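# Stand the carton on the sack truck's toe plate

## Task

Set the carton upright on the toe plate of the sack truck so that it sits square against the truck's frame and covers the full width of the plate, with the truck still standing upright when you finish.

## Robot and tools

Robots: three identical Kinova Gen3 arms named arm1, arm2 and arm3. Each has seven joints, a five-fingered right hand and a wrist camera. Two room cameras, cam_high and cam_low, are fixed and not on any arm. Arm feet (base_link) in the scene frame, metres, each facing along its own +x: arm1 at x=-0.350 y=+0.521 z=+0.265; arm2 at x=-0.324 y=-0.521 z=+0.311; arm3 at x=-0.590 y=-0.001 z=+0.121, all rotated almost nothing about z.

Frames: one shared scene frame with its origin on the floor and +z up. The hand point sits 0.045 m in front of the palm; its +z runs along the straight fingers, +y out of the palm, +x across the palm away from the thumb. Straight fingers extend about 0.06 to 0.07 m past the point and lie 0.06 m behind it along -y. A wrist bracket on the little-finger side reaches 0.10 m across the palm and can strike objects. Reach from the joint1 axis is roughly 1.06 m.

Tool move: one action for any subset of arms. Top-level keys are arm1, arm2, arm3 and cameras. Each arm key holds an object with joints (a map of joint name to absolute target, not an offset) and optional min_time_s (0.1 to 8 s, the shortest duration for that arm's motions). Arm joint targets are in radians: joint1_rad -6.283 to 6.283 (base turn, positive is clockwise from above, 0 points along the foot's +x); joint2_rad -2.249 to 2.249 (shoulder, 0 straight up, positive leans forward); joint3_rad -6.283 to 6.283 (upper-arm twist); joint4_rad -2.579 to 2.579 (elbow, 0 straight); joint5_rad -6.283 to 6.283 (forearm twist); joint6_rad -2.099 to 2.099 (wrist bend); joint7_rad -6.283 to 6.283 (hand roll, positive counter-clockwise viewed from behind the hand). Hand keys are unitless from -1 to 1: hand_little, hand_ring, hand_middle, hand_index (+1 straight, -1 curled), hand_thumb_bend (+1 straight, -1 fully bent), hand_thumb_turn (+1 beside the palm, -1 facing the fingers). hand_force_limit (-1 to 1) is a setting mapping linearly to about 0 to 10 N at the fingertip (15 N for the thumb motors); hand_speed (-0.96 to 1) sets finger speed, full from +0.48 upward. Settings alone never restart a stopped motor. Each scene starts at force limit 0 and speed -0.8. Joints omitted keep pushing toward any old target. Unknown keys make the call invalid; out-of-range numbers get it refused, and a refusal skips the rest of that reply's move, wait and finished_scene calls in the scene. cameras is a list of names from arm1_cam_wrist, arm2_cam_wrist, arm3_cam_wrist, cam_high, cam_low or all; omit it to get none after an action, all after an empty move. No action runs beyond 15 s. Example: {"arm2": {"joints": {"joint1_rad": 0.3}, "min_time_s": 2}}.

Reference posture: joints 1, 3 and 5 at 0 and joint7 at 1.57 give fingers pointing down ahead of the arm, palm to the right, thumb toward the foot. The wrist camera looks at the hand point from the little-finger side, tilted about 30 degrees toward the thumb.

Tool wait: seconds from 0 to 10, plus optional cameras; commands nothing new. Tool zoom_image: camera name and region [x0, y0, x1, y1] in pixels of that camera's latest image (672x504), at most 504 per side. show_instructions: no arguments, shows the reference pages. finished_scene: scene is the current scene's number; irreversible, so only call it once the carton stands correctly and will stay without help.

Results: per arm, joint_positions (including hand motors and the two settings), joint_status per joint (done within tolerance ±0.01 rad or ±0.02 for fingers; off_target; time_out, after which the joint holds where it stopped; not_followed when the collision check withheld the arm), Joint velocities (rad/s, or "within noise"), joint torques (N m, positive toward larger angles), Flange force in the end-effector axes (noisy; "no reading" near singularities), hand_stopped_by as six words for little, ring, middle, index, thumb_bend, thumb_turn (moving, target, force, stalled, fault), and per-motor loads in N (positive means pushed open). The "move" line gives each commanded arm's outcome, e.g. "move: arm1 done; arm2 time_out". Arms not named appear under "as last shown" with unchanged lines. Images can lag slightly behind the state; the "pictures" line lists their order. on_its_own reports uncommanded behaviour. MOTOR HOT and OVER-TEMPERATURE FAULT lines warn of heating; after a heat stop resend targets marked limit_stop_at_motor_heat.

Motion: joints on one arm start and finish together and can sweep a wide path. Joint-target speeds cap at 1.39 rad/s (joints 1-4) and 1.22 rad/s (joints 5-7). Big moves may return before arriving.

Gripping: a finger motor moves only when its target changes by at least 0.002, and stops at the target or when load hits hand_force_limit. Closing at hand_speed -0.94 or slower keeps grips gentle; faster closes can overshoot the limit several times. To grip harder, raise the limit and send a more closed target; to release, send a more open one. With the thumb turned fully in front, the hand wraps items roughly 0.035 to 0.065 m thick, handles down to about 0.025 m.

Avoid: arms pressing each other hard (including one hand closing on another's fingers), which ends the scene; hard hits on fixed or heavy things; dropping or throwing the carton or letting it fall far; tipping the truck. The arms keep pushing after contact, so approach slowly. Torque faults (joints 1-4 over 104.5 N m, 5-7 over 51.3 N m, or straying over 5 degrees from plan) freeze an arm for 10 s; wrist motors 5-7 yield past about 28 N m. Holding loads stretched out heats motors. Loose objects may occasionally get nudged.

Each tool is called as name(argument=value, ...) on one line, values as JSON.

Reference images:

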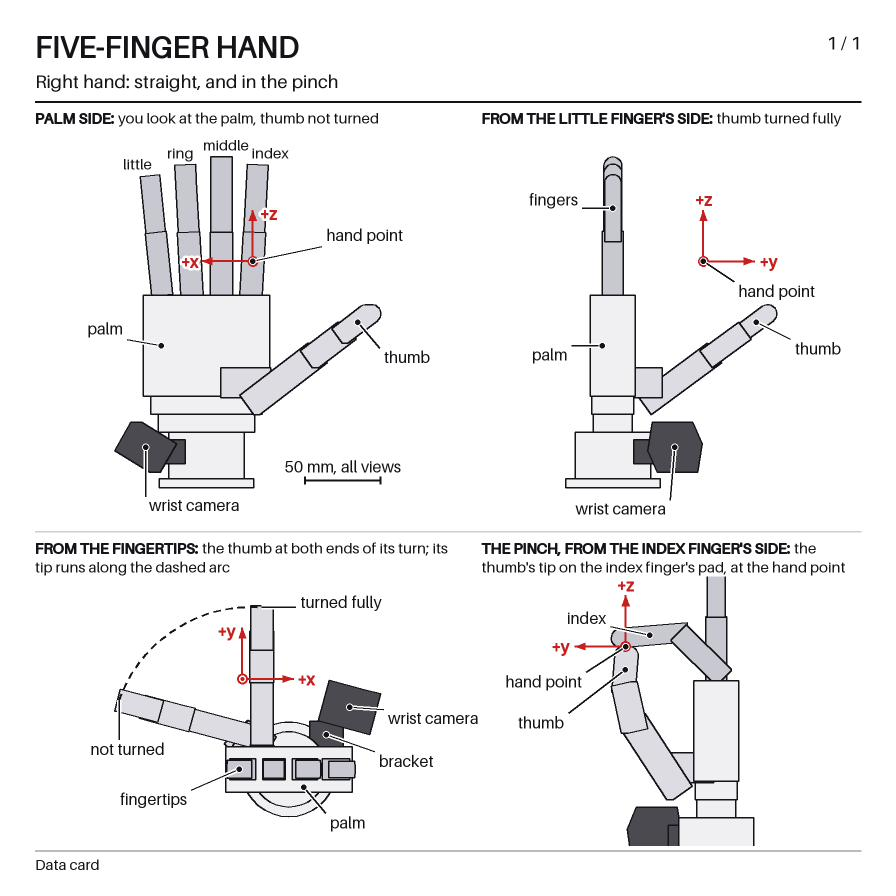

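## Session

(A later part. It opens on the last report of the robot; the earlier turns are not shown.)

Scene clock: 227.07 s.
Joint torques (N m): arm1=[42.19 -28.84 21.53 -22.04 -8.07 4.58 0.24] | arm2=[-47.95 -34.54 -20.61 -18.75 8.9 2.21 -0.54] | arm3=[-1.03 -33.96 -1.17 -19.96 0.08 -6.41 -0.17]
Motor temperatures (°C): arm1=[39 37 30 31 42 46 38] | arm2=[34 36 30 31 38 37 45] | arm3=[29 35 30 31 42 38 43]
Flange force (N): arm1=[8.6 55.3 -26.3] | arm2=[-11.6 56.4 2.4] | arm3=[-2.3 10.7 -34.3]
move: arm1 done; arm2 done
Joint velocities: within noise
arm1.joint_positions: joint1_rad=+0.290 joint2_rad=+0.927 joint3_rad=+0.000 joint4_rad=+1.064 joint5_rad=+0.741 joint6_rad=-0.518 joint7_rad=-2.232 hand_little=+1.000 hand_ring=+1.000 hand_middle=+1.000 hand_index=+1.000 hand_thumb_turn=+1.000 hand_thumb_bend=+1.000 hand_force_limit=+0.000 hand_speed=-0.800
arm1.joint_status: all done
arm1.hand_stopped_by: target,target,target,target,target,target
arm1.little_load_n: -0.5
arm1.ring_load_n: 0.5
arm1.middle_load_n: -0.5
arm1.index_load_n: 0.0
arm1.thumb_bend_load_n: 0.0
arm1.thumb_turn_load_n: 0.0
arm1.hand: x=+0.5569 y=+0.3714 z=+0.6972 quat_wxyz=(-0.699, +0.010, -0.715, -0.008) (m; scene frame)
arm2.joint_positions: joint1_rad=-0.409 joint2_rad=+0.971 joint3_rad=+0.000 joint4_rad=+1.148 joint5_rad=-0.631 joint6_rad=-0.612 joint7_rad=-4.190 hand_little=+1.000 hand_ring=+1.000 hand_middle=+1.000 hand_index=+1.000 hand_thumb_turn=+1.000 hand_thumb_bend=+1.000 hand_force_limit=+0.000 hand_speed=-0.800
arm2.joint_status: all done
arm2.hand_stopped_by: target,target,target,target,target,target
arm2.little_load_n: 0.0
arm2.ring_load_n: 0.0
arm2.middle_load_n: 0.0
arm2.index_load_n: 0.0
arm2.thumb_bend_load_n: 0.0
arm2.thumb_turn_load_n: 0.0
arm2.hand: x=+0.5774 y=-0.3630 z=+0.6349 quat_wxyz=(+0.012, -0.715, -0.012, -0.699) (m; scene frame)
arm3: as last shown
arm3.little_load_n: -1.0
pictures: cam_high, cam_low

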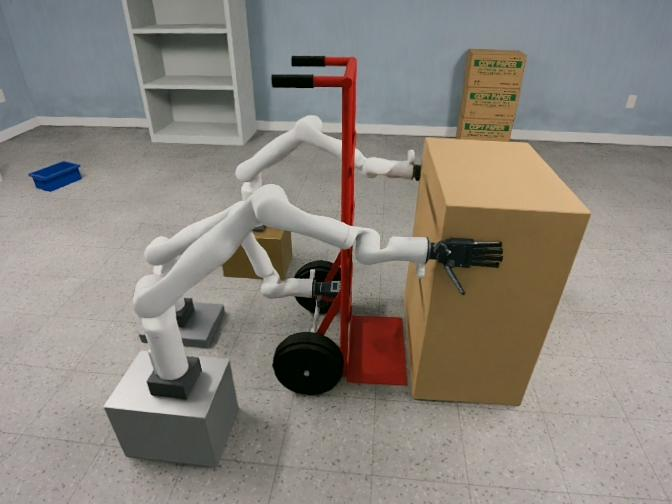

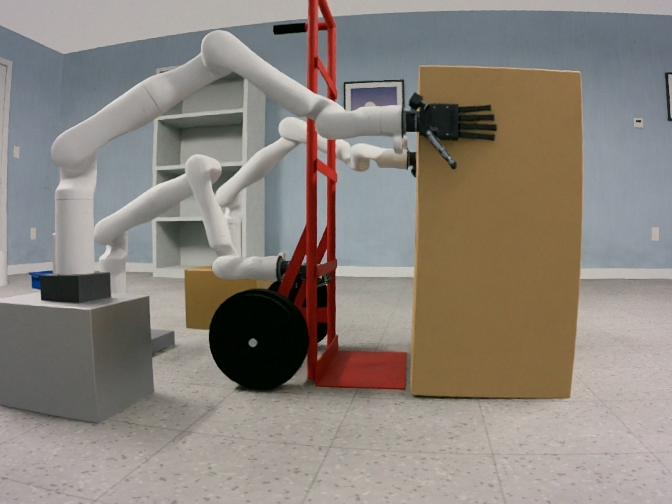

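Balanced forces, ~55 N each. Continue tilting.

move(arm1={"joints": {"joint1_rad": 0.2818, "joint2_rad": 0.9508, "joint4_rad": 0.9674, "joint5_rad": 0.8719, "joint6_rad": -0.4483, "joint7_rad": -2.3734}, "min_time_s": 1.5}, arm2={"joints": {"joint1_rad": -0.4001, "joint2_rad": 0.9878, "joint4_rad": 1.0601, "joint5_rad": -0.7156, "joint6_rad": -0.535, "joint7_rad": -4.0937}, "min_time_s": 1.5})

move(arm1={"joints": {"joint1_rad": 0.2736, "joint2_rad": 0.9804, "joint4_rad": 0.8611, "joint5_rad": 1.0452, "joint6_rad": -0.3831, "joint7_rad": -2.5579}, "min_time_s": 1.5}, arm2={"joints": {"joint1_rad": -0.3919, "joint2_rad": 1.0109, "joint4_rad": 0.964, "joint5_rad": -0.8257, "joint6_rad": -0.458, "joint7_rad": -3.9721}, "min_time_s": 1.5})

move(arm1={"joints": {"joint1_rad": 0.2659, "joint2_rad": 1.0186, "joint4_rad": 0.7372, "joint5_rad": 1.3065, "joint6_rad": -0.3329, "joint7_rad": -2.8306}, "min_time_s": 1.5}, arm2={"joints": {"joint1_rad": -0.3838, "joint2_rad": 1.0402, "joint4_rad": 0.8559, "joint5_rad": -0.9903, "joint6_rad": -0.388, "joint7_rad": -3.796}, "min_time_s": 1.5}, cameras=["cam_low", "cam_high"])

Scene clock: 239.77 s.
Joint torques (N m): arm1=[34.67 -28.2 17.12 -19.9 -5.86 4.92 0.2] | arm2=[-40.42 -35.13 -16.23 -18.49 6.62 2.26 -0.63] | arm3=[-1.07 -34.03 -1.15 -19.98 0.1 -6.42 -0.18]
Motor temperatures (°C): arm1=[42 38 30 31 42 46 38] | arm2=[37 37 30 31 38 37 45] | arm3=[29 36 30 31 42 38 43]
Flange force (N): arm1=[6.3 44.6 -22.2] | arm2=[-11.6 47.0 1.6] | arm3=[-2.3 10.8 -34.3]
move: arm1 done; arm2 done
Joint velocities: within noise
arm1.joint_positions: joint1_rad=+0.282 joint2_rad=+0.951 joint3_rad=+0.000 joint4_rad=+0.967 joint5_rad=+0.872 joint6_rad=-0.448 joint7_rad=-2.373 hand_little=+1.000 hand_ring=+1.000 hand_middle=+1.000 hand_index=+1.000 hand_thumb_turn=+1.000 hand_thumb_bend=+1.000 hand_force_limit=+0.000 hand_speed=-0.800
arm1.joint_status: all done
arm1.hand_stopped_by: target,target,target,target,target,target
arm1.little_load_n: 0.0
arm1.ring_load_n: 0.0
arm1.middle_load_n: 0.0
arm1.index_load_n: 0.0
arm1.thumb_bend_load_n: 0.0
arm1.thumb_turn_load_n: 0.0
arm1.hand: x=+0.5725 y=+0.3737 z=+0.7032 quat_wxyz=(-0.691, +0.011, -0.723, -0.011) (m; scene frame)
arm2.joint_positions: joint1_rad=-0.400 joint2_rad=+0.988 joint3_rad=+0.000 joint4_rad=+1.060 joint5_rad=-0.716 joint6_rad=-0.535 joint7_rad=-4.094 hand_little=+1.000 hand_ring=+1.000 hand_middle=+1.000 hand_index=+1.000 hand_thumb_turn=+1.000 hand_thumb_bend=+1.000 hand_force_limit=+0.000 hand_speed=-0.800
arm2.joint_status: all done
arm2.hand_stopped_by: target,target,target,target,target,target
arm2.little_load_n: 0.5
arm2.ring_load_n: 0.0
arm2.middle_load_n: 0.0
arm2.index_load_n: 0.0
arm2.thumb_bend_load_n: 0.0
arm2.thumb_turn_load_n: 0.0
arm2.hand: x=+0.5917 y=-0.3638 z=+0.6407 quat_wxyz=(+0.010, -0.723, -0.011, -0.691) (m; scene frame)
arm3: as last shown
arm3.little_load_n: -1.5
arm3.middle_load_n: 0.0
arm3.thumb_turn_load_n: -0.5
pictures: none

Scene clock: 241.57 s.
Joint torques (N m): arm1=[34.42 -29.01 15.96 -19.38 -4.56 6.65 0.23] | arm2=[-41.56 -33.25 -15.98 -17.32 5.48 4.3 -0.57] | arm3=[-1.04 -34.02 -1.18 -19.98 0.09 -6.42 -0.2]
Motor temperatures (°C): arm1=[42 38 31 32 42 46 38] | arm2=[37 37 31 31 38 37 45] | arm3=[29 36 30 31 42 38 43]
Flange force (N): arm1=no reading | arm2=[-8.6 47.6 1.2] | arm3=[-2.3 10.8 -34.3]
move: arm1 done; arm2 done
Joint velocities: within noise
arm1.joint_positions: joint1_rad=+0.274 joint2_rad=+0.980 joint3_rad=+0.000 joint4_rad=+0.861 joint5_rad=+1.045 joint6_rad=-0.383 joint7_rad=-2.558 hand_little=+1.000 hand_ring=+1.000 hand_middle=+1.000 hand_index=+1.000 hand_thumb_turn=+1.000 hand_thumb_bend=+1.000 hand_force_limit=+0.000 hand_speed=-0.800
arm1.joint_status: all done
arm1.hand_stopped_by: target,target,target,target,target,target
arm1.little_load_n: 0.0
arm1.ring_load_n: 0.0
arm1.middle_load_n: 0.0
arm1.index_load_n: 0.0
arm1.thumb_bend_load_n: 0.0
arm1.thumb_turn_load_n: 0.0
arm1.hand: x=+0.5884 y=+0.3744 z=+0.7086 quat_wxyz=(-0.683, +0.011, -0.731, -0.011) (m; scene frame)
arm2.joint_positions: joint1_rad=-0.392 joint2_rad=+1.011 joint3_rad=+0.000 joint4_rad=+0.964 joint5_rad=-0.826 joint6_rad=-0.458 joint7_rad=-3.972 hand_little=+1.000 hand_ring=+1.000 hand_middle=+1.000 hand_index=+1.000 hand_thumb_turn=+1.000 hand_thumb_bend=+1.000 hand_force_limit=+0.000 hand_speed=-0.800
arm2.joint_status: all done
arm2.hand_stopped_by: target,target,target,target,target,target
arm2.little_load_n: 0.0
arm2.ring_load_n: 0.0
arm2.middle_load_n: 0.0
arm2.index_load_n: 0.0
arm2.thumb_bend_load_n: 0.0
arm2.thumb_turn_load_n: 0.0
arm2.hand: x=+0.6062 y=-0.3629 z=+0.6458 quat_wxyz=(+0.011, -0.731, -0.011, -0.682) (m; scene frame)
arm3: as last shown
arm3.middle_load_n: -0.5
arm3.thumb_bend_load_n: 0.5
arm3.thumb_turn_load_n: 0.0
pictures: none

Scene clock: 243.37 s.
Joint torques (N m): arm1=[33.48 -29.56 14.25 -18.73 -3.28 8.84 0.16] | arm2=[-40.39 -35.07 -14.23 -17.37 4.2 5.75 -0.62] | arm3=[-1.04 -34.02 -1.18 -19.99 0.08 -6.48 -0.19]
Motor temperatures (°C): arm1=[42 38 31 32 42 46 38] | arm2=[38 37 31 31 38 38 45] | arm3=[29 37 30 32 42 38 43]
Flange force (N): arm1=no reading | arm2=no reading | arm3=[-2.3 10.7 -34.2]
move: arm1 done; arm2 done
Joint velocities: within noise
arm1.joint_positions: joint1_rad=+0.266 joint2_rad=+1.019 joint3_rad=+0.000 joint4_rad=+0.737 joint5_rad=+1.307 joint6_rad=-0.333 joint7_rad=-2.831 hand_little=+1.000 hand_ring=+1.000 hand_middle=+1.000 hand_index=+1.000 hand_thumb_turn=+1.000 hand_thumb_bend=+1.000 hand_force_limit=+0.000 hand_speed=-0.800
arm1.joint_status: all done
arm1.hand_stopped_by: target,target,target,target,target,target
arm1.little_load_n: 0.0
arm1.ring_load_n: 0.0
arm1.middle_load_n: 0.0
arm1.index_load_n: 0.0
arm1.thumb_bend_load_n: 0.0
arm1.thumb_turn_load_n: 0.0
arm1.hand: x=+0.6043 y=+0.3749 z=+0.7140 quat_wxyz=(-0.674, +0.011, -0.738, -0.010) (m; scene frame)
arm2.joint_positions: joint1_rad=-0.384 joint2_rad=+1.040 joint3_rad=+0.000 joint4_rad=+0.856 joint5_rad=-0.990 joint6_rad=-0.388 joint7_rad=-3.796 hand_little=+1.000 hand_ring=+1.000 hand_middle=+1.000 hand_index=+1.000 hand_thumb_turn=+1.000 hand_thumb_bend=+1.000 hand_force_limit=+0.000 hand_speed=-0.800
arm2.joint_status: all done
arm2.hand_stopped_by: target,target,target,target,target,target
arm2.little_load_n: 0.0
arm2.ring_load_n: 0.0
arm2.middle_load_n: 0.0
arm2.index_load_n: 0.0
arm2.thumb_bend_load_n: 0.0
arm2.thumb_turn_load_n: 0.0
arm2.hand: x=+0.6207 y=-0.3625 z=+0.6513 quat_wxyz=(+0.011, -0.739, -0.012, -0.674) (m; scene frame)
arm3: as last shown
arm3.thumb_bend_load_n: 0.0
arm3.thumb_turn_load_n: -0.5
pictures: cam_high, cam_low

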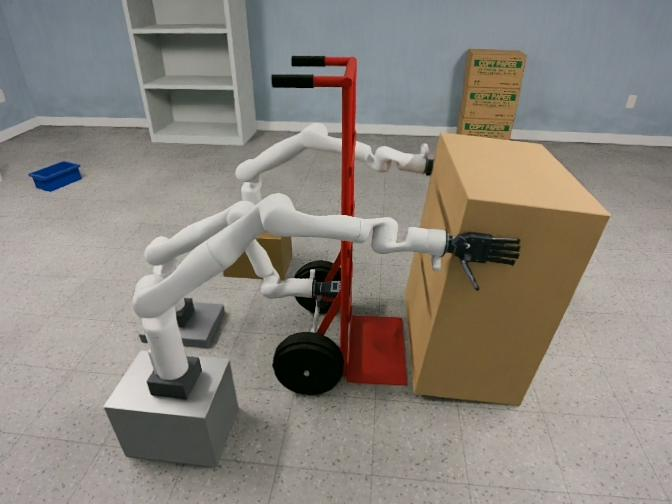

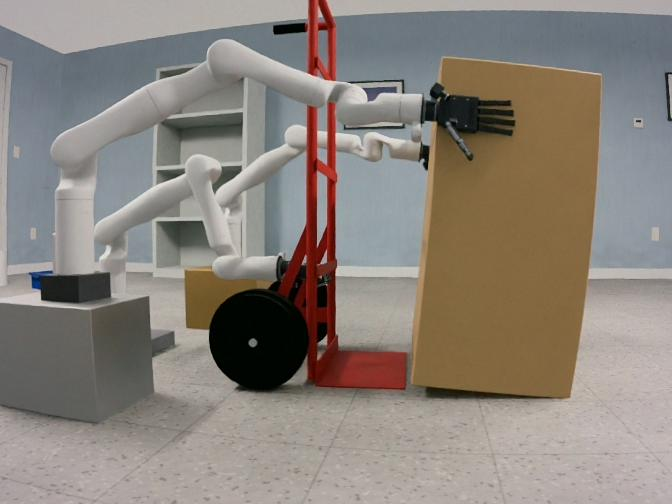

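move(arm3={"joints": {"joint1_rad": 0.0221, "joint2_rad": 1.1647, "joint4_rad": 1.4317, "joint5_rad": 0.0636, "joint6_rad": -1.0325, "joint7_rad": -0.0207}, "min_time_s": 2.5}, cameras=["cam_low"])

move(arm3={"joints": {"joint1_rad": 0.0145, "joint2_rad": 1.2696, "joint4_rad": 1.1079, "joint5_rad": 0.0647, "joint6_rad": -0.8136, "joint7_rad": -0.0325}, "min_time_s": 2.2})

move(arm3={"joints": {"joint1_rad": 0.0104, "joint2_rad": 1.3787, "joint4_rad": 0.8103, "joint5_rad": 0.0733, "joint6_rad": -0.6254, "joint7_rad": -0.0475}, "min_time_s": 1.8}, cameras=["cam_low", "cam_high", "arm3_cam_wrist"])

Scene clock: 250.77 s.
Joint torques (N m): arm1=[33.4 -29.62 14.23 -18.8 -3.29 8.81 0.19] | arm2=[-40.37 -34.99 -14.27 -17.41 4.14 5.7 -0.56] | arm3=[-0.89 -37.69 -0.79 -21.88 -0.11 -6.41 -0.15]
Motor temperatures (°C): arm1=[43 39 31 32 42 46 38] | arm2=[39 38 31 32 38 38 45] | arm3=[29 37 30 32 42 38 43]
Flange force (N): arm1=no reading | arm2=no reading | arm3=[-2.6 10.7 -35.5]
move: arm3 done
Joint velocities: within noise
arm1.joint_positions: joint1_rad=+0.266 joint2_rad=+1.019 joint3_rad=+0.000 joint4_rad=+0.737 joint5_rad=+1.307 joint6_rad=-0.333 joint7_rad=-2.831 hand_little=+1.000 hand_ring=+1.000 hand_middle=+1.000 hand_index=+1.000 hand_thumb_turn=+1.000 hand_thumb_bend=+1.000 hand_force_limit=+0.000 hand_speed=-0.800
arm1.joint_status: not commanded
arm1.hand_stopped_by: target,target,target,target,target,target
arm1.little_load_n: 0.0
arm1.ring_load_n: 0.0
arm1.middle_load_n: 0.0
arm1.index_load_n: 0.0
arm1.thumb_bend_load_n: 0.0
arm1.thumb_turn_load_n: 0.0
arm1.hand: x=+0.6043 y=+0.3749 z=+0.7140 quat_wxyz=(-0.674, +0.011, -0.738, -0.010) (m; scene frame)
arm2.joint_positions: joint1_rad=-0.384 joint2_rad=+1.040 joint3_rad=+0.000 joint4_rad=+0.856 joint5_rad=-0.990 joint6_rad=-0.388 joint7_rad=-3.796 hand_little=+1.000 hand_ring=+1.000 hand_middle=+1.000 hand_index=+1.000 hand_thumb_turn=+1.000 hand_thumb_bend=+1.000 hand_force_limit=+0.000 hand_speed=-0.800
arm2.joint_status: not commanded
arm2.hand_stopped_by: target,target,target,target,target,target
arm2.little_load_n: 0.0
arm2.ring_load_n: 0.0
arm2.middle_load_n: 0.0
arm2.index_load_n: 0.0
arm2.thumb_bend_load_n: 0.0
arm2.thumb_turn_load_n: 0.0
arm2.hand: x=+0.6207 y=-0.3624 z=+0.6513 quat_wxyz=(+0.011, -0.739, -0.012, -0.674) (m; scene frame)
arm3.joint_positions: joint1_rad=+0.022 joint2_rad=+1.165 joint3_rad=+0.000 joint4_rad=+1.432 joint5_rad=+0.064 joint6_rad=-1.033 joint7_rad=-0.021 hand_little=-1.000 hand_ring=-1.000 hand_middle=-1.000 hand_index=-1.000 hand_thumb_turn=+1.000 hand_thumb_bend=+1.000 hand_force_limit=+0.000 hand_speed=-0.800
arm3.joint_status: all done
arm3.hand_stopped_by: target,target,target,target,target,target
arm3.little_load_n: -1.0
arm3.ring_load_n: -0.5
arm3.middle_load_n: 0.0
arm3.index_load_n: -0.5
arm3.thumb_bend_load_n: 0.0
arm3.thumb_turn_load_n: 0.0
arm3.hand: x=+0.2807 y=-0.0004 z=+0.2396 quat_wxyz=(-0.508, +0.508, -0.492, +0.492) (m; scene frame)
pictures: cam_low

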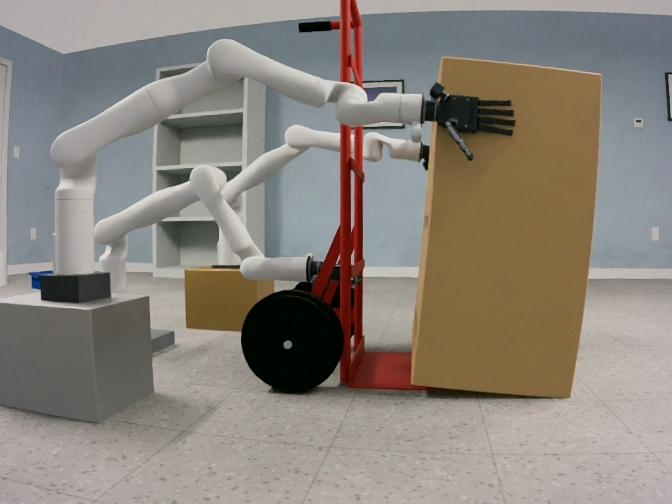

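Scene clock: 253.27 s.
Joint torques (N m): arm1=[33.5 -29.58 14.27 -18.64 -3.27 8.81 0.15] | arm2=[-40.48 -35.01 -14.27 -17.39 4.15 5.74 -0.55] | arm3=[-1.52 -36.27 -0.86 -20.16 0.08 -4.86 -0.17]
Motor temperatures (°C): arm1=[43 39 31 32 42 47 38] | arm2=[40 38 31 32 38 38 45] | arm3=[29 37 30 32 42 38 43]
Flange force (N): arm1=no reading | arm2=no reading | arm3=[-2.0 6.2 -36.9]
move: arm3 done
Joint velocities: within noise
arm1.joint_positions: joint1_rad=+0.266 joint2_rad=+1.019 joint3_rad=+0.000 joint4_rad=+0.737 joint5_rad=+1.307 joint6_rad=-0.333 joint7_rad=-2.831 hand_little=+1.000 hand_ring=+1.000 hand_middle=+1.000 hand_index=+1.000 hand_thumb_turn=+1.000 hand_thumb_bend=+1.000 hand_force_limit=+0.000 hand_speed=-0.800
arm1.joint_status: not commanded
arm1.hand_stopped_by: target,target,target,target,target,target
arm1.little_load_n: 0.0
arm1.ring_load_n: 0.0
arm1.middle_load_n: 0.0
arm1.index_load_n: 0.0
arm1.thumb_bend_load_n: 0.0
arm1.thumb_turn_load_n: 0.0
arm1.hand: x=+0.6043 y=+0.3749 z=+0.7140 quat_wxyz=(-0.674, +0.011, -0.738, -0.010) (m; scene frame)
arm2.joint_positions: joint1_rad=-0.384 joint2_rad=+1.040 joint3_rad=+0.000 joint4_rad=+0.856 joint5_rad=-0.990 joint6_rad=-0.388 joint7_rad=-3.796 hand_little=+1.000 hand_ring=+1.000 hand_middle=+1.000 hand_index=+1.000 hand_thumb_turn=+1.000 hand_thumb_bend=+1.000 hand_force_limit=+0.000 hand_speed=-0.800
arm2.joint_status: not commanded
arm2.hand_stopped_by: target,target,target,target,target,target
arm2.little_load_n: 0.0
arm2.ring_load_n: 0.0
arm2.middle_load_n: 0.0
arm2.index_load_n: 0.0
arm2.thumb_bend_load_n: 0.0
arm2.thumb_turn_load_n: 0.0
arm2.hand: x=+0.6207 y=-0.3624 z=+0.6513 quat_wxyz=(+0.011, -0.739, -0.012, -0.674) (m; scene frame)
arm3.joint_positions: joint1_rad=+0.015 joint2_rad=+1.270 joint3_rad=+0.000 joint4_rad=+1.108 joint5_rad=+0.065 joint6_rad=-0.814 joint7_rad=-0.032 hand_little=-1.000 hand_ring=-1.000 hand_middle=-1.000 hand_index=-1.000 hand_thumb_turn=+1.000 hand_thumb_bend=+1.000 hand_force_limit=+0.000 hand_speed=-0.800
arm3.joint_status: all done
arm3.hand_stopped_by: target,target,target,target,target,target
arm3.little_load_n: -1.0
arm3.ring_load_n: -0.5
arm3.middle_load_n: -0.5
arm3.index_load_n: -0.5
arm3.thumb_bend_load_n: 0.0
arm3.thumb_turn_load_n: 0.0
arm3.hand: x=+0.3507 y=+0.0027 z=+0.2396 quat_wxyz=(-0.508, +0.508, -0.492, +0.492) (m; scene frame)
pictures: none

Scene clock: 255.37 s.
Joint torques (N m): arm1=[33.43 -29.58 14.24 -18.79 -3.31 8.77 0.16] | arm2=[-40.47 -35.04 -14.26 -17.37 4.2 5.72 -0.59] | arm3=[-0.24 -36.09 -0.2 -18.73 -0.31 -4.21 -0.28]
Motor temperatures (°C): arm1=[43 39 31 32 42 47 38] | arm2=[40 38 31 32 38 38 45] | arm3=[29 37 30 32 42 38 43]
Flange force (N): arm1=no reading | arm2=no reading | arm3=[-3.4 4.0 -37.7]
move: arm3 done
Joint velocities: within noise
arm1.joint_positions: joint1_rad=+0.266 joint2_rad=+1.019 joint3_rad=+0.000 joint4_rad=+0.737 joint5_rad=+1.307 joint6_rad=-0.333 joint7_rad=-2.831 hand_little=+1.000 hand_ring=+1.000 hand_middle=+1.000 hand_index=+1.000 hand_thumb_turn=+1.000 hand_thumb_bend=+1.000 hand_force_limit=+0.000 hand_speed=-0.800
arm1.joint_status: not commanded
arm1.hand_stopped_by: target,target,target,target,target,target
arm1.little_load_n: 0.0
arm1.ring_load_n: 0.0
arm1.middle_load_n: 0.0
arm1.index_load_n: 0.0
arm1.thumb_bend_load_n: -0.5
arm1.thumb_turn_load_n: 0.0
arm1.hand: x=+0.6043 y=+0.3749 z=+0.7140 quat_wxyz=(-0.674, +0.011, -0.738, -0.010) (m; scene frame)
arm2.joint_positions: joint1_rad=-0.384 joint2_rad=+1.040 joint3_rad=+0.000 joint4_rad=+0.856 joint5_rad=-0.990 joint6_rad=-0.388 joint7_rad=-3.796 hand_little=+1.000 hand_ring=+1.000 hand_middle=+1.000 hand_index=+1.000 hand_thumb_turn=+1.000 hand_thumb_bend=+1.000 hand_force_limit=+0.000 hand_speed=-0.800
arm2.joint_status: not commanded
arm2.hand_stopped_by: target,target,target,target,target,target
arm2.little_load_n: 0.0
arm2.ring_load_n: -0.5
arm2.middle_load_n: -0.5
arm2.index_load_n: 0.0
arm2.thumb_bend_load_n: 0.0
arm2.thumb_turn_load_n: 0.0
arm2.hand: x=+0.6207 y=-0.3624 z=+0.6513 quat_wxyz=(+0.011, -0.739, -0.012, -0.674) (m; scene frame)
arm3.joint_positions: joint1_rad=+0.010 joint2_rad=+1.379 joint3_rad=+0.000 joint4_rad=+0.810 joint5_rad=+0.073 joint6_rad=-0.625 joint7_rad=-0.048 hand_little=-1.000 hand_ring=-1.000 hand_middle=-1.000 hand_index=-1.000 hand_thumb_turn=+1.000 hand_thumb_bend=+1.000 hand_force_limit=+0.000 hand_speed=-0.800
arm3.joint_status: all done
arm3.hand_stopped_by: target,target,target,target,target,target
arm3.little_load_n: -1.0
arm3.ring_load_n: -0.5
arm3.middle_load_n: -0.5
arm3.index_load_n: -0.5
arm3.thumb_bend_load_n: 0.0
arm3.thumb_turn_load_n: 0.0
arm3.hand: x=+0.4007 y=+0.0046 z=+0.2397 quat_wxyz=(-0.508, +0.508, -0.492, +0.492) (m; scene frame)
pictures: arm3_cam_wrist, cam_high, cam_low
camera_calibration:
arm3_cam_wrist: T_world_to_cam=[[0.0141285, -0.299409, -0.95402, 0.220495], [-0.551593, 0.793472, -0.257192, 0.281553], [0.833994, 0.529864, -0.153941, -0.186481], [0, 0, 0, 1]] pos_world=[0.307712, -0.0585762, 0.254063]

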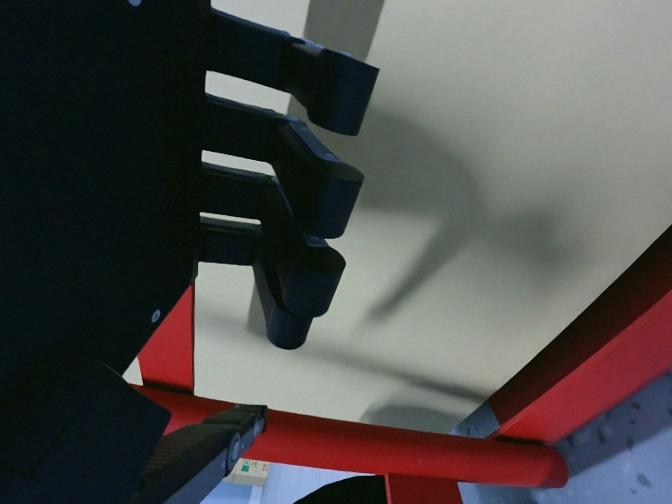

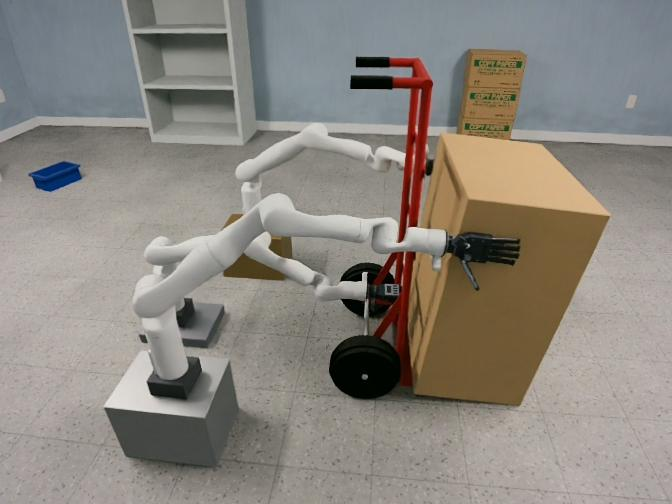

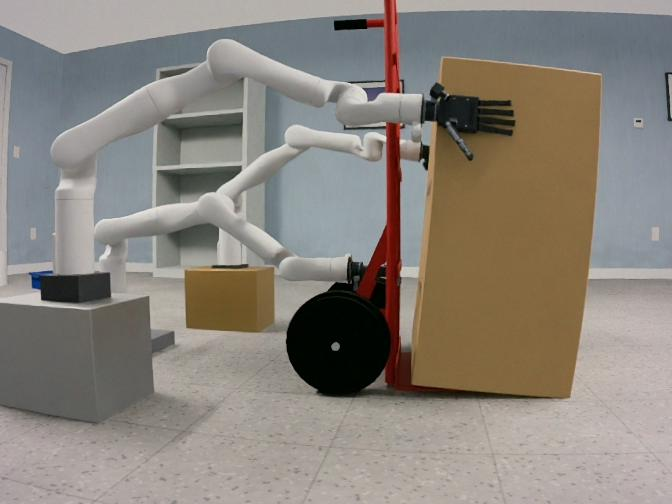

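move(arm3={"joints": {"joint1_rad": 0.0084, "joint2_rad": 1.438, "joint4_rad": 0.6573, "joint5_rad": 0.0807, "joint6_rad": -0.5317, "joint7_rad": -0.0576}, "min_time_s": 1.3})

move(arm3={"joints": {"joint1_rad": 0.0082, "joint2_rad": 1.5084, "joint4_rad": 0.4814, "joint5_rad": 0.0985, "joint6_rad": -0.4267, "joint7_rad": -0.0777}, "min_time_s": 1.5}, cameras=["cam_low", "arm3_cam_wrist"])

zoom_image(camera="cam_low", region=[330, 200, 600, 420])

zoom_image(camera="arm3_cam_wrist", region=[420, 180, 672, 504])

Scene clock: 261.43 s.
Joint torques (N m): arm1=[33.4 -29.57 14.3 -18.71 -3.29 8.85 0.2] | arm2=[-40.3 -35.06 -14.29 -17.47 4.2 5.71 -0.53] | arm3=[-2.29 -35.95 -0.58 -17.39 0.08 -4.09 -0.28]
Motor temperatures (°C): arm1=[44 40 31 32 42 47 38] | arm2=[42 39 31 32 38 38 45] | arm3=[29 37 30 32 42 38 43]
Flange force (N): arm1=no reading | arm2=no reading | arm3=[-1.2 3.7 -33.9]
move: arm3 done
Joint velocities: within noise
arm1.joint_positions: joint1_rad=+0.266 joint2_rad=+1.019 joint3_rad=+0.000 joint4_rad=+0.737 joint5_rad=+1.307 joint6_rad=-0.333 joint7_rad=-2.831 hand_little=+1.000 hand_ring=+1.000 hand_middle=+1.000 hand_index=+1.000 hand_thumb_turn=+1.000 hand_thumb_bend=+1.000 hand_force_limit=+0.000 hand_speed=-0.800
arm1.joint_status: not commanded
arm1.hand_stopped_by: target,target,target,target,target,target
arm1.little_load_n: 0.0
arm1.ring_load_n: 0.0
arm1.middle_load_n: 0.0
arm1.index_load_n: 0.0
arm1.thumb_bend_load_n: -0.5
arm1.thumb_turn_load_n: 0.0
arm1.hand: x=+0.6043 y=+0.3749 z=+0.7140 quat_wxyz=(-0.674, +0.011, -0.738, -0.010) (m; scene frame)
arm2.joint_positions: joint1_rad=-0.384 joint2_rad=+1.040 joint3_rad=+0.000 joint4_rad=+0.856 joint5_rad=-0.990 joint6_rad=-0.388 joint7_rad=-3.796 hand_little=+1.000 hand_ring=+1.000 hand_middle=+1.000 hand_index=+1.000 hand_thumb_turn=+1.000 hand_thumb_bend=+1.000 hand_force_limit=+0.000 hand_speed=-0.800
arm2.joint_status: not commanded
arm2.hand_stopped_by: target,target,target,target,target,target
arm2.little_load_n: 0.0
arm2.ring_load_n: 0.0
arm2.middle_load_n: 0.0
arm2.index_load_n: 0.0
arm2.thumb_bend_load_n: 0.0
arm2.thumb_turn_load_n: 0.0
arm2.hand: x=+0.6207 y=-0.3624 z=+0.6513 quat_wxyz=(+0.011, -0.739, -0.012, -0.674) (m; scene frame)
arm3.joint_positions: joint1_rad=+0.008 joint2_rad=+1.438 joint3_rad=+0.000 joint4_rad=+0.657 joint5_rad=+0.081 joint6_rad=-0.532 joint7_rad=-0.058 hand_little=-1.000 hand_ring=-1.000 hand_middle=-1.000 hand_index=-1.000 hand_thumb_turn=+1.000 hand_thumb_bend=+1.000 hand_force_limit=+0.000 hand_speed=-0.800
arm3.joint_status: all done
arm3.hand_stopped_by: target,target,target,target,target,target
arm3.little_load_n: -1.0
arm3.ring_load_n: -0.5
arm3.middle_load_n: -0.5
arm3.index_load_n: -0.5
arm3.thumb_bend_load_n: 0.0
arm3.thumb_turn_load_n: 0.0
arm3.hand: x=+0.4207 y=+0.0058 z=+0.2397 quat_wxyz=(-0.508, +0.508, -0.492, +0.492) (m; scene frame)
pictures: none

Scene clock: 263.23 s.
Joint torques (N m): arm1=[33.73 -29.99 14.33 -18.75 -3.34 8.74 0.17] | arm2=[-40.75 -35.31 -14.38 -17.42 4.17 5.66 -0.58] | arm3=[-1.44 -36.16 -0.07 -17.73 -0.16 -3.46 -0.25]
Motor temperatures (°C): arm1=[44 40 31 32 42 47 38] | arm2=[42 39 31 32 38 38 45] | arm3=[29 37 30 32 42 38 43]
Flange force (N): no reading
move: arm3 done
Joint velocities: within noise
arm1, arm2: as last shown
arm1.thumb_bend_load_n: 0.0
arm3.joint_positions: joint1_rad=+0.008 joint2_rad=+1.508 joint3_rad=+0.000 joint4_rad=+0.481 joint5_rad=+0.099 joint6_rad=-0.427 joint7_rad=-0.078 hand_little=-1.000 hand_ring=-1.000 hand_middle=-1.000 hand_index=-1.000 hand_thumb_turn=+1.000 hand_thumb_bend=+1.000 hand_force_limit=+0.000 hand_speed=-0.800
arm3.joint_status: all done
arm3.hand_stopped_by: target,target,target,target,target,target
arm3.little_load_n: -1.0
arm3.ring_load_n: -0.5
arm3.middle_load_n: -0.5
arm3.index_load_n: -0.5
arm3.thumb_bend_load_n: 0.0
arm3.thumb_turn_load_n: 0.0
arm3.hand: x=+0.4387 y=+0.0057 z=+0.2397 quat_wxyz=(-0.508, +0.508, -0.492, +0.492) (m; scene frame)
pictures: arm3_cam_wrist, cam_low
camera_calibration:
arm3_cam_wrist: T_world_to_cam=[[0.0139688, -0.29951, -0.953991, 0.220331], [-0.551636, 0.793445, -0.257183, 0.301597], [0.833968, 0.529848, -0.154137, -0.218615], [0, 0, 0, 1]] pos_world=[0.345612, -0.0574762, 0.254063]

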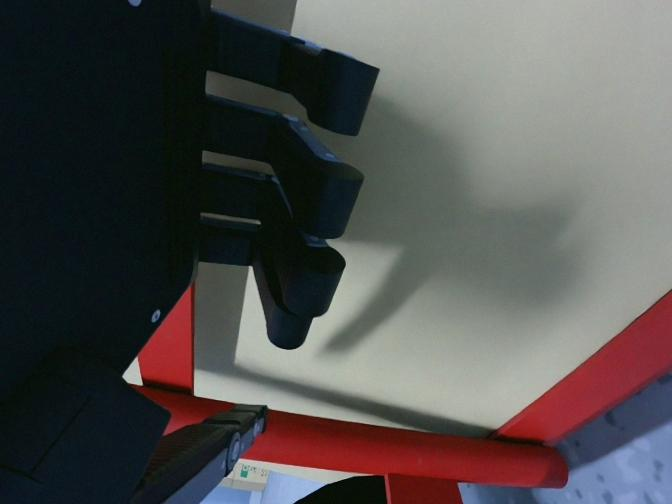

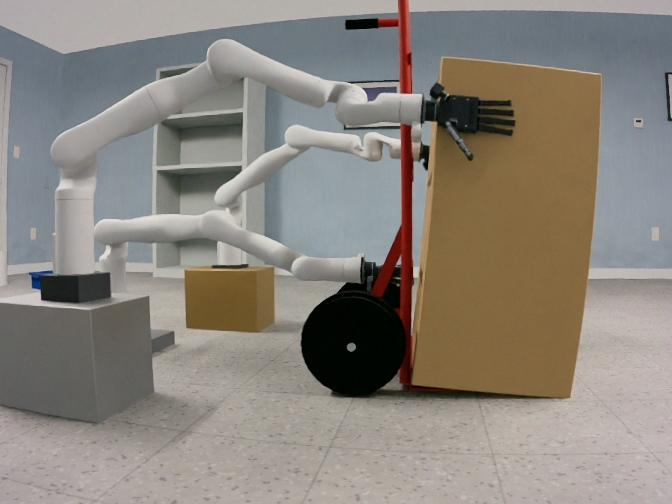

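Scaled by 1.867 from the camera's 672x504 image, which has a finer 960x720 frame.

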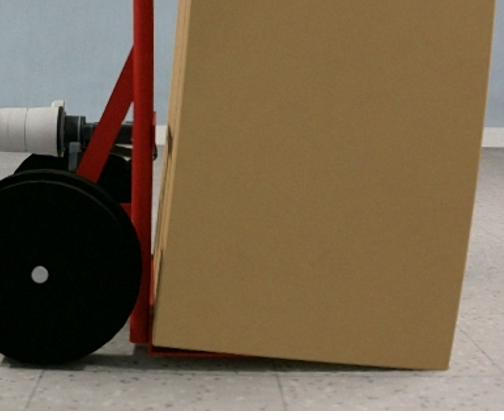

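Scaled by 1.556 from the camera's 672x504 image, which has a finer 960x720 frame.

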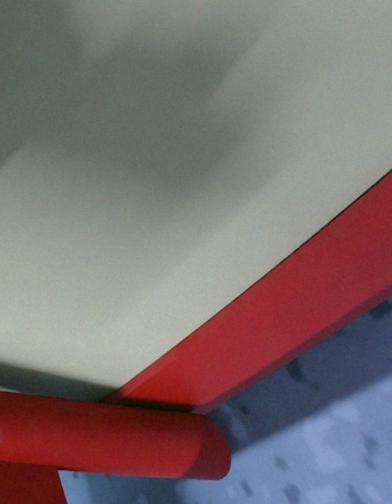

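move(arm3={"joints": {"joint1_rad": 0.0078, "joint2_rad": 1.5505, "joint4_rad": 0.3779, "joint5_rad": 0.113, "joint6_rad": -0.3659, "joint7_rad": -0.0935}, "min_time_s": 1.5}, cameras=["cam_low", "arm3_cam_wrist"])

zoom_image(camera="arm3_cam_wrist", region=[420, 180, 672, 504])

Scene clock: 270.77 s.
Joint torques (N m): arm1=[35.9 -31.49 15.03 -19.62 -3.52 9.04 0.25] | arm2=[-37.67 -35.88 -13.02 -17.84 4.2 4.95 -0.46] | arm3=[-1.49 -41.26 -0.04 -20.18 -0.27 -4.78 -0.28]
Motor temperatures (°C): arm1=[45 41 31 32 42 47 38] | arm2=[43 40 31 32 38 38 45] | arm3=[29 37 30 32 42 38 43]
Flange force (N): no reading
move: arm3 done
Joint velocities: within noise
arm1, arm2: as last shown
arm3.joint_positions: joint1_rad=+0.008 joint2_rad=+1.551 joint3_rad=+0.000 joint4_rad=+0.378 joint5_rad=+0.113 joint6_rad=-0.366 joint7_rad=-0.093 hand_little=-1.000 hand_ring=-1.000 hand_middle=-1.000 hand_index=-1.000 hand_thumb_turn=+1.000 hand_thumb_bend=+1.000 hand_force_limit=+0.000 hand_speed=-0.800
arm3.joint_status: all done
arm3.hand_stopped_by: target,target,target,target,target,target
arm3.little_load_n: -1.0
arm3.ring_load_n: -0.5
arm3.middle_load_n: -0.5
arm3.index_load_n: -0.5
arm3.thumb_bend_load_n: 0.0
arm3.thumb_turn_load_n: 0.0
arm3.hand: x=+0.4468 y=+0.0059 z=+0.2399 quat_wxyz=(-0.508, +0.508, -0.492, +0.492) (m; scene frame)
pictures: arm3_cam_wrist, cam_low
camera_calibration:
arm3_cam_wrist: T_world_to_cam=[[0.0143812, -0.299611, -0.953953, 0.220212], [-0.551564, 0.793393, -0.257498, 0.305983], [0.834009, 0.529869, -0.153844, -0.225548], [0, 0, 0, 1]] pos_world=[0.353712, -0.0572761, 0.254163]

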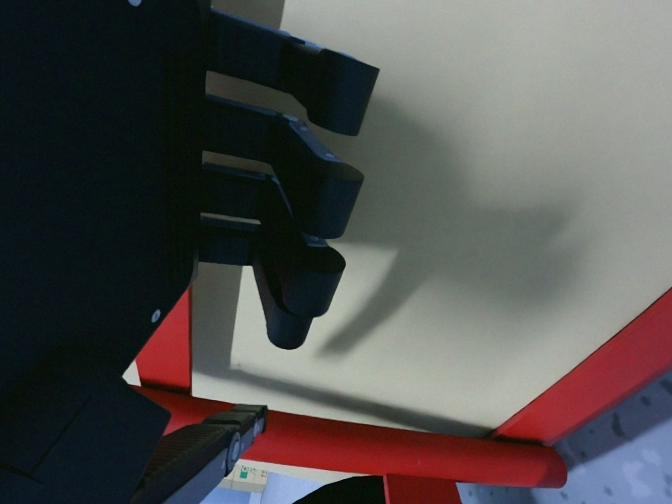

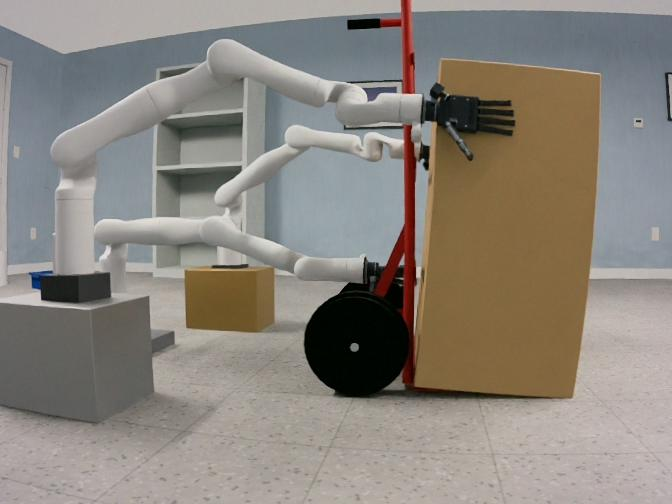

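Scaled by 1.556 from the camera's 672x504 image, which has a finer 960x720 frame.

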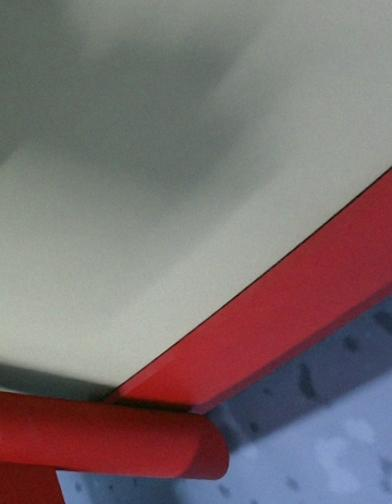

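move(arm1={"joints": {"joint1_rad": 0.2736, "joint2_rad": 0.9804, "joint4_rad": 0.8611, "joint5_rad": 1.0452, "joint6_rad": -0.3831, "joint7_rad": -2.5579}, "min_time_s": 1.8}, arm2={"joints": {"joint1_rad": -0.3919, "joint2_rad": 1.0109, "joint4_rad": 0.964, "joint5_rad": -0.8257, "joint6_rad": -0.458, "joint7_rad": -3.9721}, "min_time_s": 1.8})

move(arm1={"joints": {"joint1_rad": 0.2818, "joint2_rad": 0.9508, "joint4_rad": 0.9674, "joint5_rad": 0.8719, "joint6_rad": -0.4483, "joint7_rad": -2.3734}, "min_time_s": 1.8}, arm2={"joints": {"joint1_rad": -0.4001, "joint2_rad": 0.9878, "joint4_rad": 1.0601, "joint5_rad": -0.7156, "joint6_rad": -0.535, "joint7_rad": -4.0937}, "min_time_s": 1.8})

move(arm1={"joints": {"joint1_rad": 0.29, "joint2_rad": 0.9272, "joint4_rad": 1.0643, "joint5_rad": 0.7412, "joint6_rad": -0.5177, "joint7_rad": -2.2317}, "min_time_s": 1.8}, arm2={"joints": {"joint1_rad": -0.4086, "joint2_rad": 0.9706, "joint4_rad": 1.1476, "joint5_rad": -0.6313, "joint6_rad": -0.6125, "joint7_rad": -4.1897}, "min_time_s": 1.8}, cameras=["cam_low", "cam_high", "arm3_cam_wrist"])

Scene clock: 280.13 s.
Joint torques (N m): arm1=[36.97 -32.84 16.87 -20.96 -4.93 6.58 0.24] | arm2=[-38.11 -35.1 -14.28 -17.69 5.42 3.34 -0.38] | arm3=[-0.71 -41.33 -0.01 -19.11 -0.23 -5.43 -0.2]
Motor temperatures (°C): arm1=[46 42 31 32 42 47 38] | arm2=[44 41 31 32 38 38 45] | arm3=[29 38 30 33 42 38 43]
Flange force (N): arm1=no reading | arm2=[-10.2 42.9 3.7] | arm3=no reading
move: arm1 done; arm2 done
Joint velocities: within noise
arm1.joint_positions: joint1_rad=+0.274 joint2_rad=+0.980 joint3_rad=+0.000 joint4_rad=+0.861 joint5_rad=+1.045 joint6_rad=-0.383 joint7_rad=-2.558 hand_little=+1.000 hand_ring=+1.000 hand_middle=+1.000 hand_index=+1.000 hand_thumb_turn=+1.000 hand_thumb_bend=+1.000 hand_force_limit=+0.000 hand_speed=-0.800
arm1.joint_status: all done
arm1.hand_stopped_by: target,target,target,target,target,target
arm1.little_load_n: 0.0
arm1.ring_load_n: 0.5
arm1.middle_load_n: 0.0
arm1.index_load_n: 0.0
arm1.thumb_bend_load_n: 0.0
arm1.thumb_turn_load_n: 0.0
arm1.hand: x=+0.5884 y=+0.3744 z=+0.7086 quat_wxyz=(-0.683, +0.011, -0.731, -0.011) (m; scene frame)
arm2.joint_positions: joint1_rad=-0.392 joint2_rad=+1.011 joint3_rad=+0.000 joint4_rad=+0.964 joint5_rad=-0.826 joint6_rad=-0.458 joint7_rad=-3.972 hand_little=+1.000 hand_ring=+1.000 hand_middle=+1.000 hand_index=+1.000 hand_thumb_turn=+1.000 hand_thumb_bend=+1.000 hand_force_limit=+0.000 hand_speed=-0.800
arm2.joint_status: all done
arm2.hand_stopped_by: target,target,target,target,target,target
arm2.little_load_n: 0.0
arm2.ring_load_n: 0.0
arm2.middle_load_n: 0.0
arm2.index_load_n: 0.0
arm2.thumb_bend_load_n: 0.0
arm2.thumb_turn_load_n: 0.0
arm2.hand: x=+0.6062 y=-0.3629 z=+0.6457 quat_wxyz=(+0.011, -0.731, -0.011, -0.682) (m; scene frame)
arm3.joint_positions: joint1_rad=+0.008 joint2_rad=+1.551 joint3_rad=+0.000 joint4_rad=+0.378 joint5_rad=+0.113 joint6_rad=-0.366 joint7_rad=-0.093 hand_little=-1.000 hand_ring=-1.000 hand_middle=-1.000 hand_index=-1.000 hand_thumb_turn=+1.000 hand_thumb_bend=+1.000 hand_force_limit=+0.000 hand_speed=-0.800
arm3.joint_status: not commanded
arm3.hand_stopped_by: target,target,target,target,target,target
arm3.little_load_n: -1.0
arm3.ring_load_n: -0.5
arm3.middle_load_n: -0.5
arm3.index_load_n: -0.5
arm3.thumb_bend_load_n: 0.0
arm3.thumb_turn_load_n: 0.0
arm3.hand: x=+0.4468 y=+0.0059 z=+0.2399 quat_wxyz=(-0.508, +0.508, -0.492, +0.492) (m; scene frame)
pictures: none

Scene clock: 282.23 s.
Joint torques (N m): arm1=[37.51 -29.31 18.32 -20.61 -6.07 5.29 0.2] | arm2=[-36.27 -34.09 -14.29 -17.27 6.24 1.77 -0.39] | arm3=[-0.7 -41.33 0 -19.09 -0.23 -5.41 -0.2]
Motor temperatures (°C): arm1=[46 43 31 32 42 47 38] | arm2=[44 41 31 32 38 38 45] | arm3=[29 38 30 33 42 38 43]
Flange force (N): arm1=[8.1 48.3 -21.9] | arm2=[-9.9 41.6 3.0] | arm3=no reading
move: arm1 done; arm2 done
Joint velocities: within noise
arm1.joint_positions: joint1_rad=+0.282 joint2_rad=+0.951 joint3_rad=+0.000 joint4_rad=+0.967 joint5_rad=+0.872 joint6_rad=-0.448 joint7_rad=-2.373 hand_little=+1.000 hand_ring=+1.000 hand_middle=+1.000 hand_index=+1.000 hand_thumb_turn=+1.000 hand_thumb_bend=+1.000 hand_force_limit=+0.000 hand_speed=-0.800
arm1.joint_status: all done
arm1.hand_stopped_by: target,target,target,target,target,target
arm1.little_load_n: 0.0
arm1.ring_load_n: 0.0
arm1.middle_load_n: 0.0
arm1.index_load_n: 0.0
arm1.thumb_bend_load_n: 0.5
arm1.thumb_turn_load_n: 0.0
arm1.hand: x=+0.5725 y=+0.3737 z=+0.7032 quat_wxyz=(-0.691, +0.011, -0.723, -0.011) (m; scene frame)
arm2.joint_positions: joint1_rad=-0.400 joint2_rad=+0.988 joint3_rad=+0.000 joint4_rad=+1.060 joint5_rad=-0.716 joint6_rad=-0.535 joint7_rad=-4.094 hand_little=+1.000 hand_ring=+1.000 hand_middle=+1.000 hand_index=+1.000 hand_thumb_turn=+1.000 hand_thumb_bend=+1.000 hand_force_limit=+0.000 hand_speed=-0.800
arm2.joint_status: all done
arm2.hand_stopped_by: target,target,target,target,target,target
arm2.little_load_n: 0.0
arm2.ring_load_n: 0.0
arm2.middle_load_n: -0.5
arm2.index_load_n: 0.0
arm2.thumb_bend_load_n: 0.0
arm2.thumb_turn_load_n: 0.0
arm2.hand: x=+0.5917 y=-0.3638 z=+0.6407 quat_wxyz=(+0.010, -0.723, -0.011, -0.691) (m; scene frame)
arm3.joint_positions: joint1_rad=+0.008 joint2_rad=+1.551 joint3_rad=+0.000 joint4_rad=+0.378 joint5_rad=+0.113 joint6_rad=-0.366 joint7_rad=-0.093 hand_little=-1.000 hand_ring=-1.000 hand_middle=-1.000 hand_index=-1.000 hand_thumb_turn=+1.000 hand_thumb_bend=+1.000 hand_force_limit=+0.000 hand_speed=-0.800
arm3.joint_status: not commanded
arm3.hand_stopped_by: target,target,target,target,target,target
arm3.little_load_n: -0.5
arm3.ring_load_n: -0.5
arm3.middle_load_n: -0.5
arm3.index_load_n: -0.5
arm3.thumb_bend_load_n: 0.0
arm3.thumb_turn_load_n: 0.0
arm3.hand: x=+0.4468 y=+0.0059 z=+0.2399 quat_wxyz=(-0.508, +0.508, -0.492, +0.492) (m; scene frame)
pictures: none

Scene clock: 284.33 s.
Joint torques (N m): arm1=[46.88 -16.69 24.42 -9.52 -6.9 8.09 -0.04] | arm2=[-40.51 -19.29 -18.16 -7.03 6.44 4.8 -0.13] | arm3=[-0.74 -41.5 -0.02 -19.35 -0.26 -5.39 -0.2]
Motor temperatures (°C): arm1=[46 43 31 32 42 47 38] | arm2=[45 41 31 32 38 38 45] | arm3=[29 38 30 32 42 38 43]
Flange force (N): arm1=[-9.4 53.2 -1.1] | arm2=[7.5 45.4 11.5] | arm3=no reading
move: arm1 done; arm2 done
Joint velocities: within noise
arm1.joint_positions: joint1_rad=+0.290 joint2_rad=+0.927 joint3_rad=+0.000 joint4_rad=+1.064 joint5_rad=+0.741 joint6_rad=-0.518 joint7_rad=-2.232 hand_little=+1.000 hand_ring=+1.000 hand_middle=+1.000 hand_index=+1.000 hand_thumb_turn=+1.000 hand_thumb_bend=+1.000 hand_force_limit=+0.000 hand_speed=-0.800
arm1.joint_status: all done
arm1.hand_stopped_by: target,target,target,target,target,target
arm1.little_load_n: 0.0
arm1.ring_load_n: 0.0
arm1.middle_load_n: 0.0
arm1.index_load_n: 0.0
arm1.thumb_bend_load_n: 0.0
arm1.thumb_turn_load_n: 0.0
arm1.hand: x=+0.5569 y=+0.3714 z=+0.6972 quat_wxyz=(-0.699, +0.009, -0.715, -0.008) (m; scene frame)
arm2.joint_positions: joint1_rad=-0.409 joint2_rad=+0.971 joint3_rad=+0.000 joint4_rad=+1.148 joint5_rad=-0.631 joint6_rad=-0.612 joint7_rad=-4.190 hand_little=+1.000 hand_ring=+1.000 hand_middle=+1.000 hand_index=+1.000 hand_thumb_turn=+1.000 hand_thumb_bend=+1.000 hand_force_limit=+0.000 hand_speed=-0.800
arm2.joint_status: all done
arm2.hand_stopped_by: target,target,target,target,target,target
arm2.little_load_n: 0.0
arm2.ring_load_n: 0.0
arm2.middle_load_n: -0.5
arm2.index_load_n: 0.0
arm2.thumb_bend_load_n: 0.0
arm2.thumb_turn_load_n: 0.0
arm2.hand: x=+0.5774 y=-0.3630 z=+0.6349 quat_wxyz=(+0.012, -0.715, -0.012, -0.699) (m; scene frame)
arm3.joint_positions: joint1_rad=+0.008 joint2_rad=+1.551 joint3_rad=+0.000 joint4_rad=+0.378 joint5_rad=+0.113 joint6_rad=-0.366 joint7_rad=-0.093 hand_little=-1.000 hand_ring=-1.000 hand_middle=-1.000 hand_index=-1.000 hand_thumb_turn=+1.000 hand_thumb_bend=+1.000 hand_force_limit=+0.000 hand_speed=-0.800
arm3.joint_status: not commanded
arm3.hand_stopped_by: target,target,target,target,target,target
arm3.little_load_n: -1.0
arm3.ring_load_n: -1.0
arm3.middle_load_n: -0.5
arm3.index_load_n: -1.0
arm3.thumb_bend_load_n: 0.0
arm3.thumb_turn_load_n: 0.0
arm3.hand: x=+0.4468 y=+0.0059 z=+0.2399 quat_wxyz=(-0.508, +0.508, -0.492, +0.492) (m; scene frame)
pictures: arm3_cam_wrist, cam_high, cam_low
camera_calibration:
arm3_cam_wrist: T_world_to_cam=[[0.0143812, -0.299611, -0.953953, 0.220212], [-0.551564, 0.793393, -0.257498, 0.305983], [0.834009, 0.529869, -0.153844, -0.225548], [0, 0, 0, 1]] pos_world=[0.353712, -0.0572761, 0.254163]

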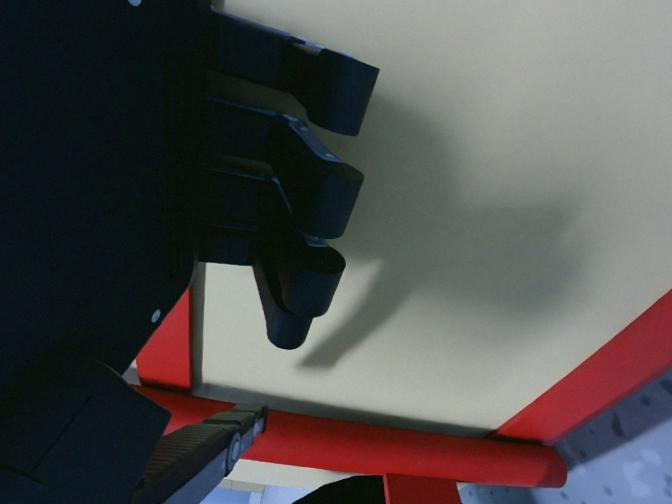

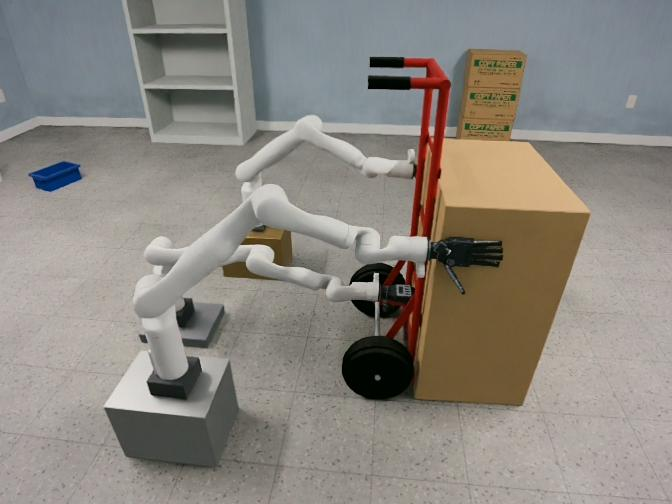

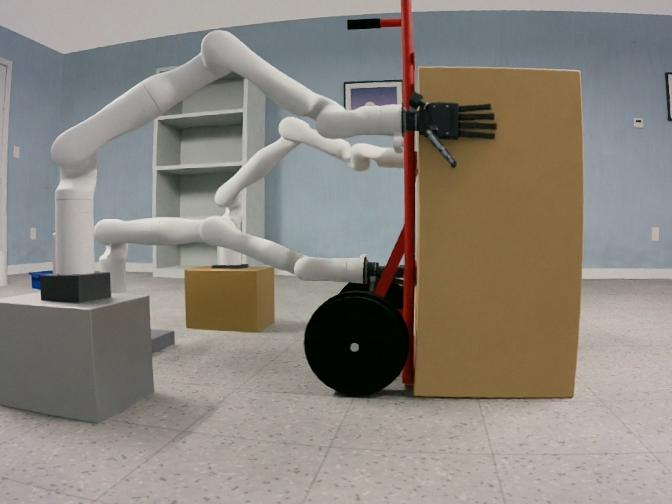

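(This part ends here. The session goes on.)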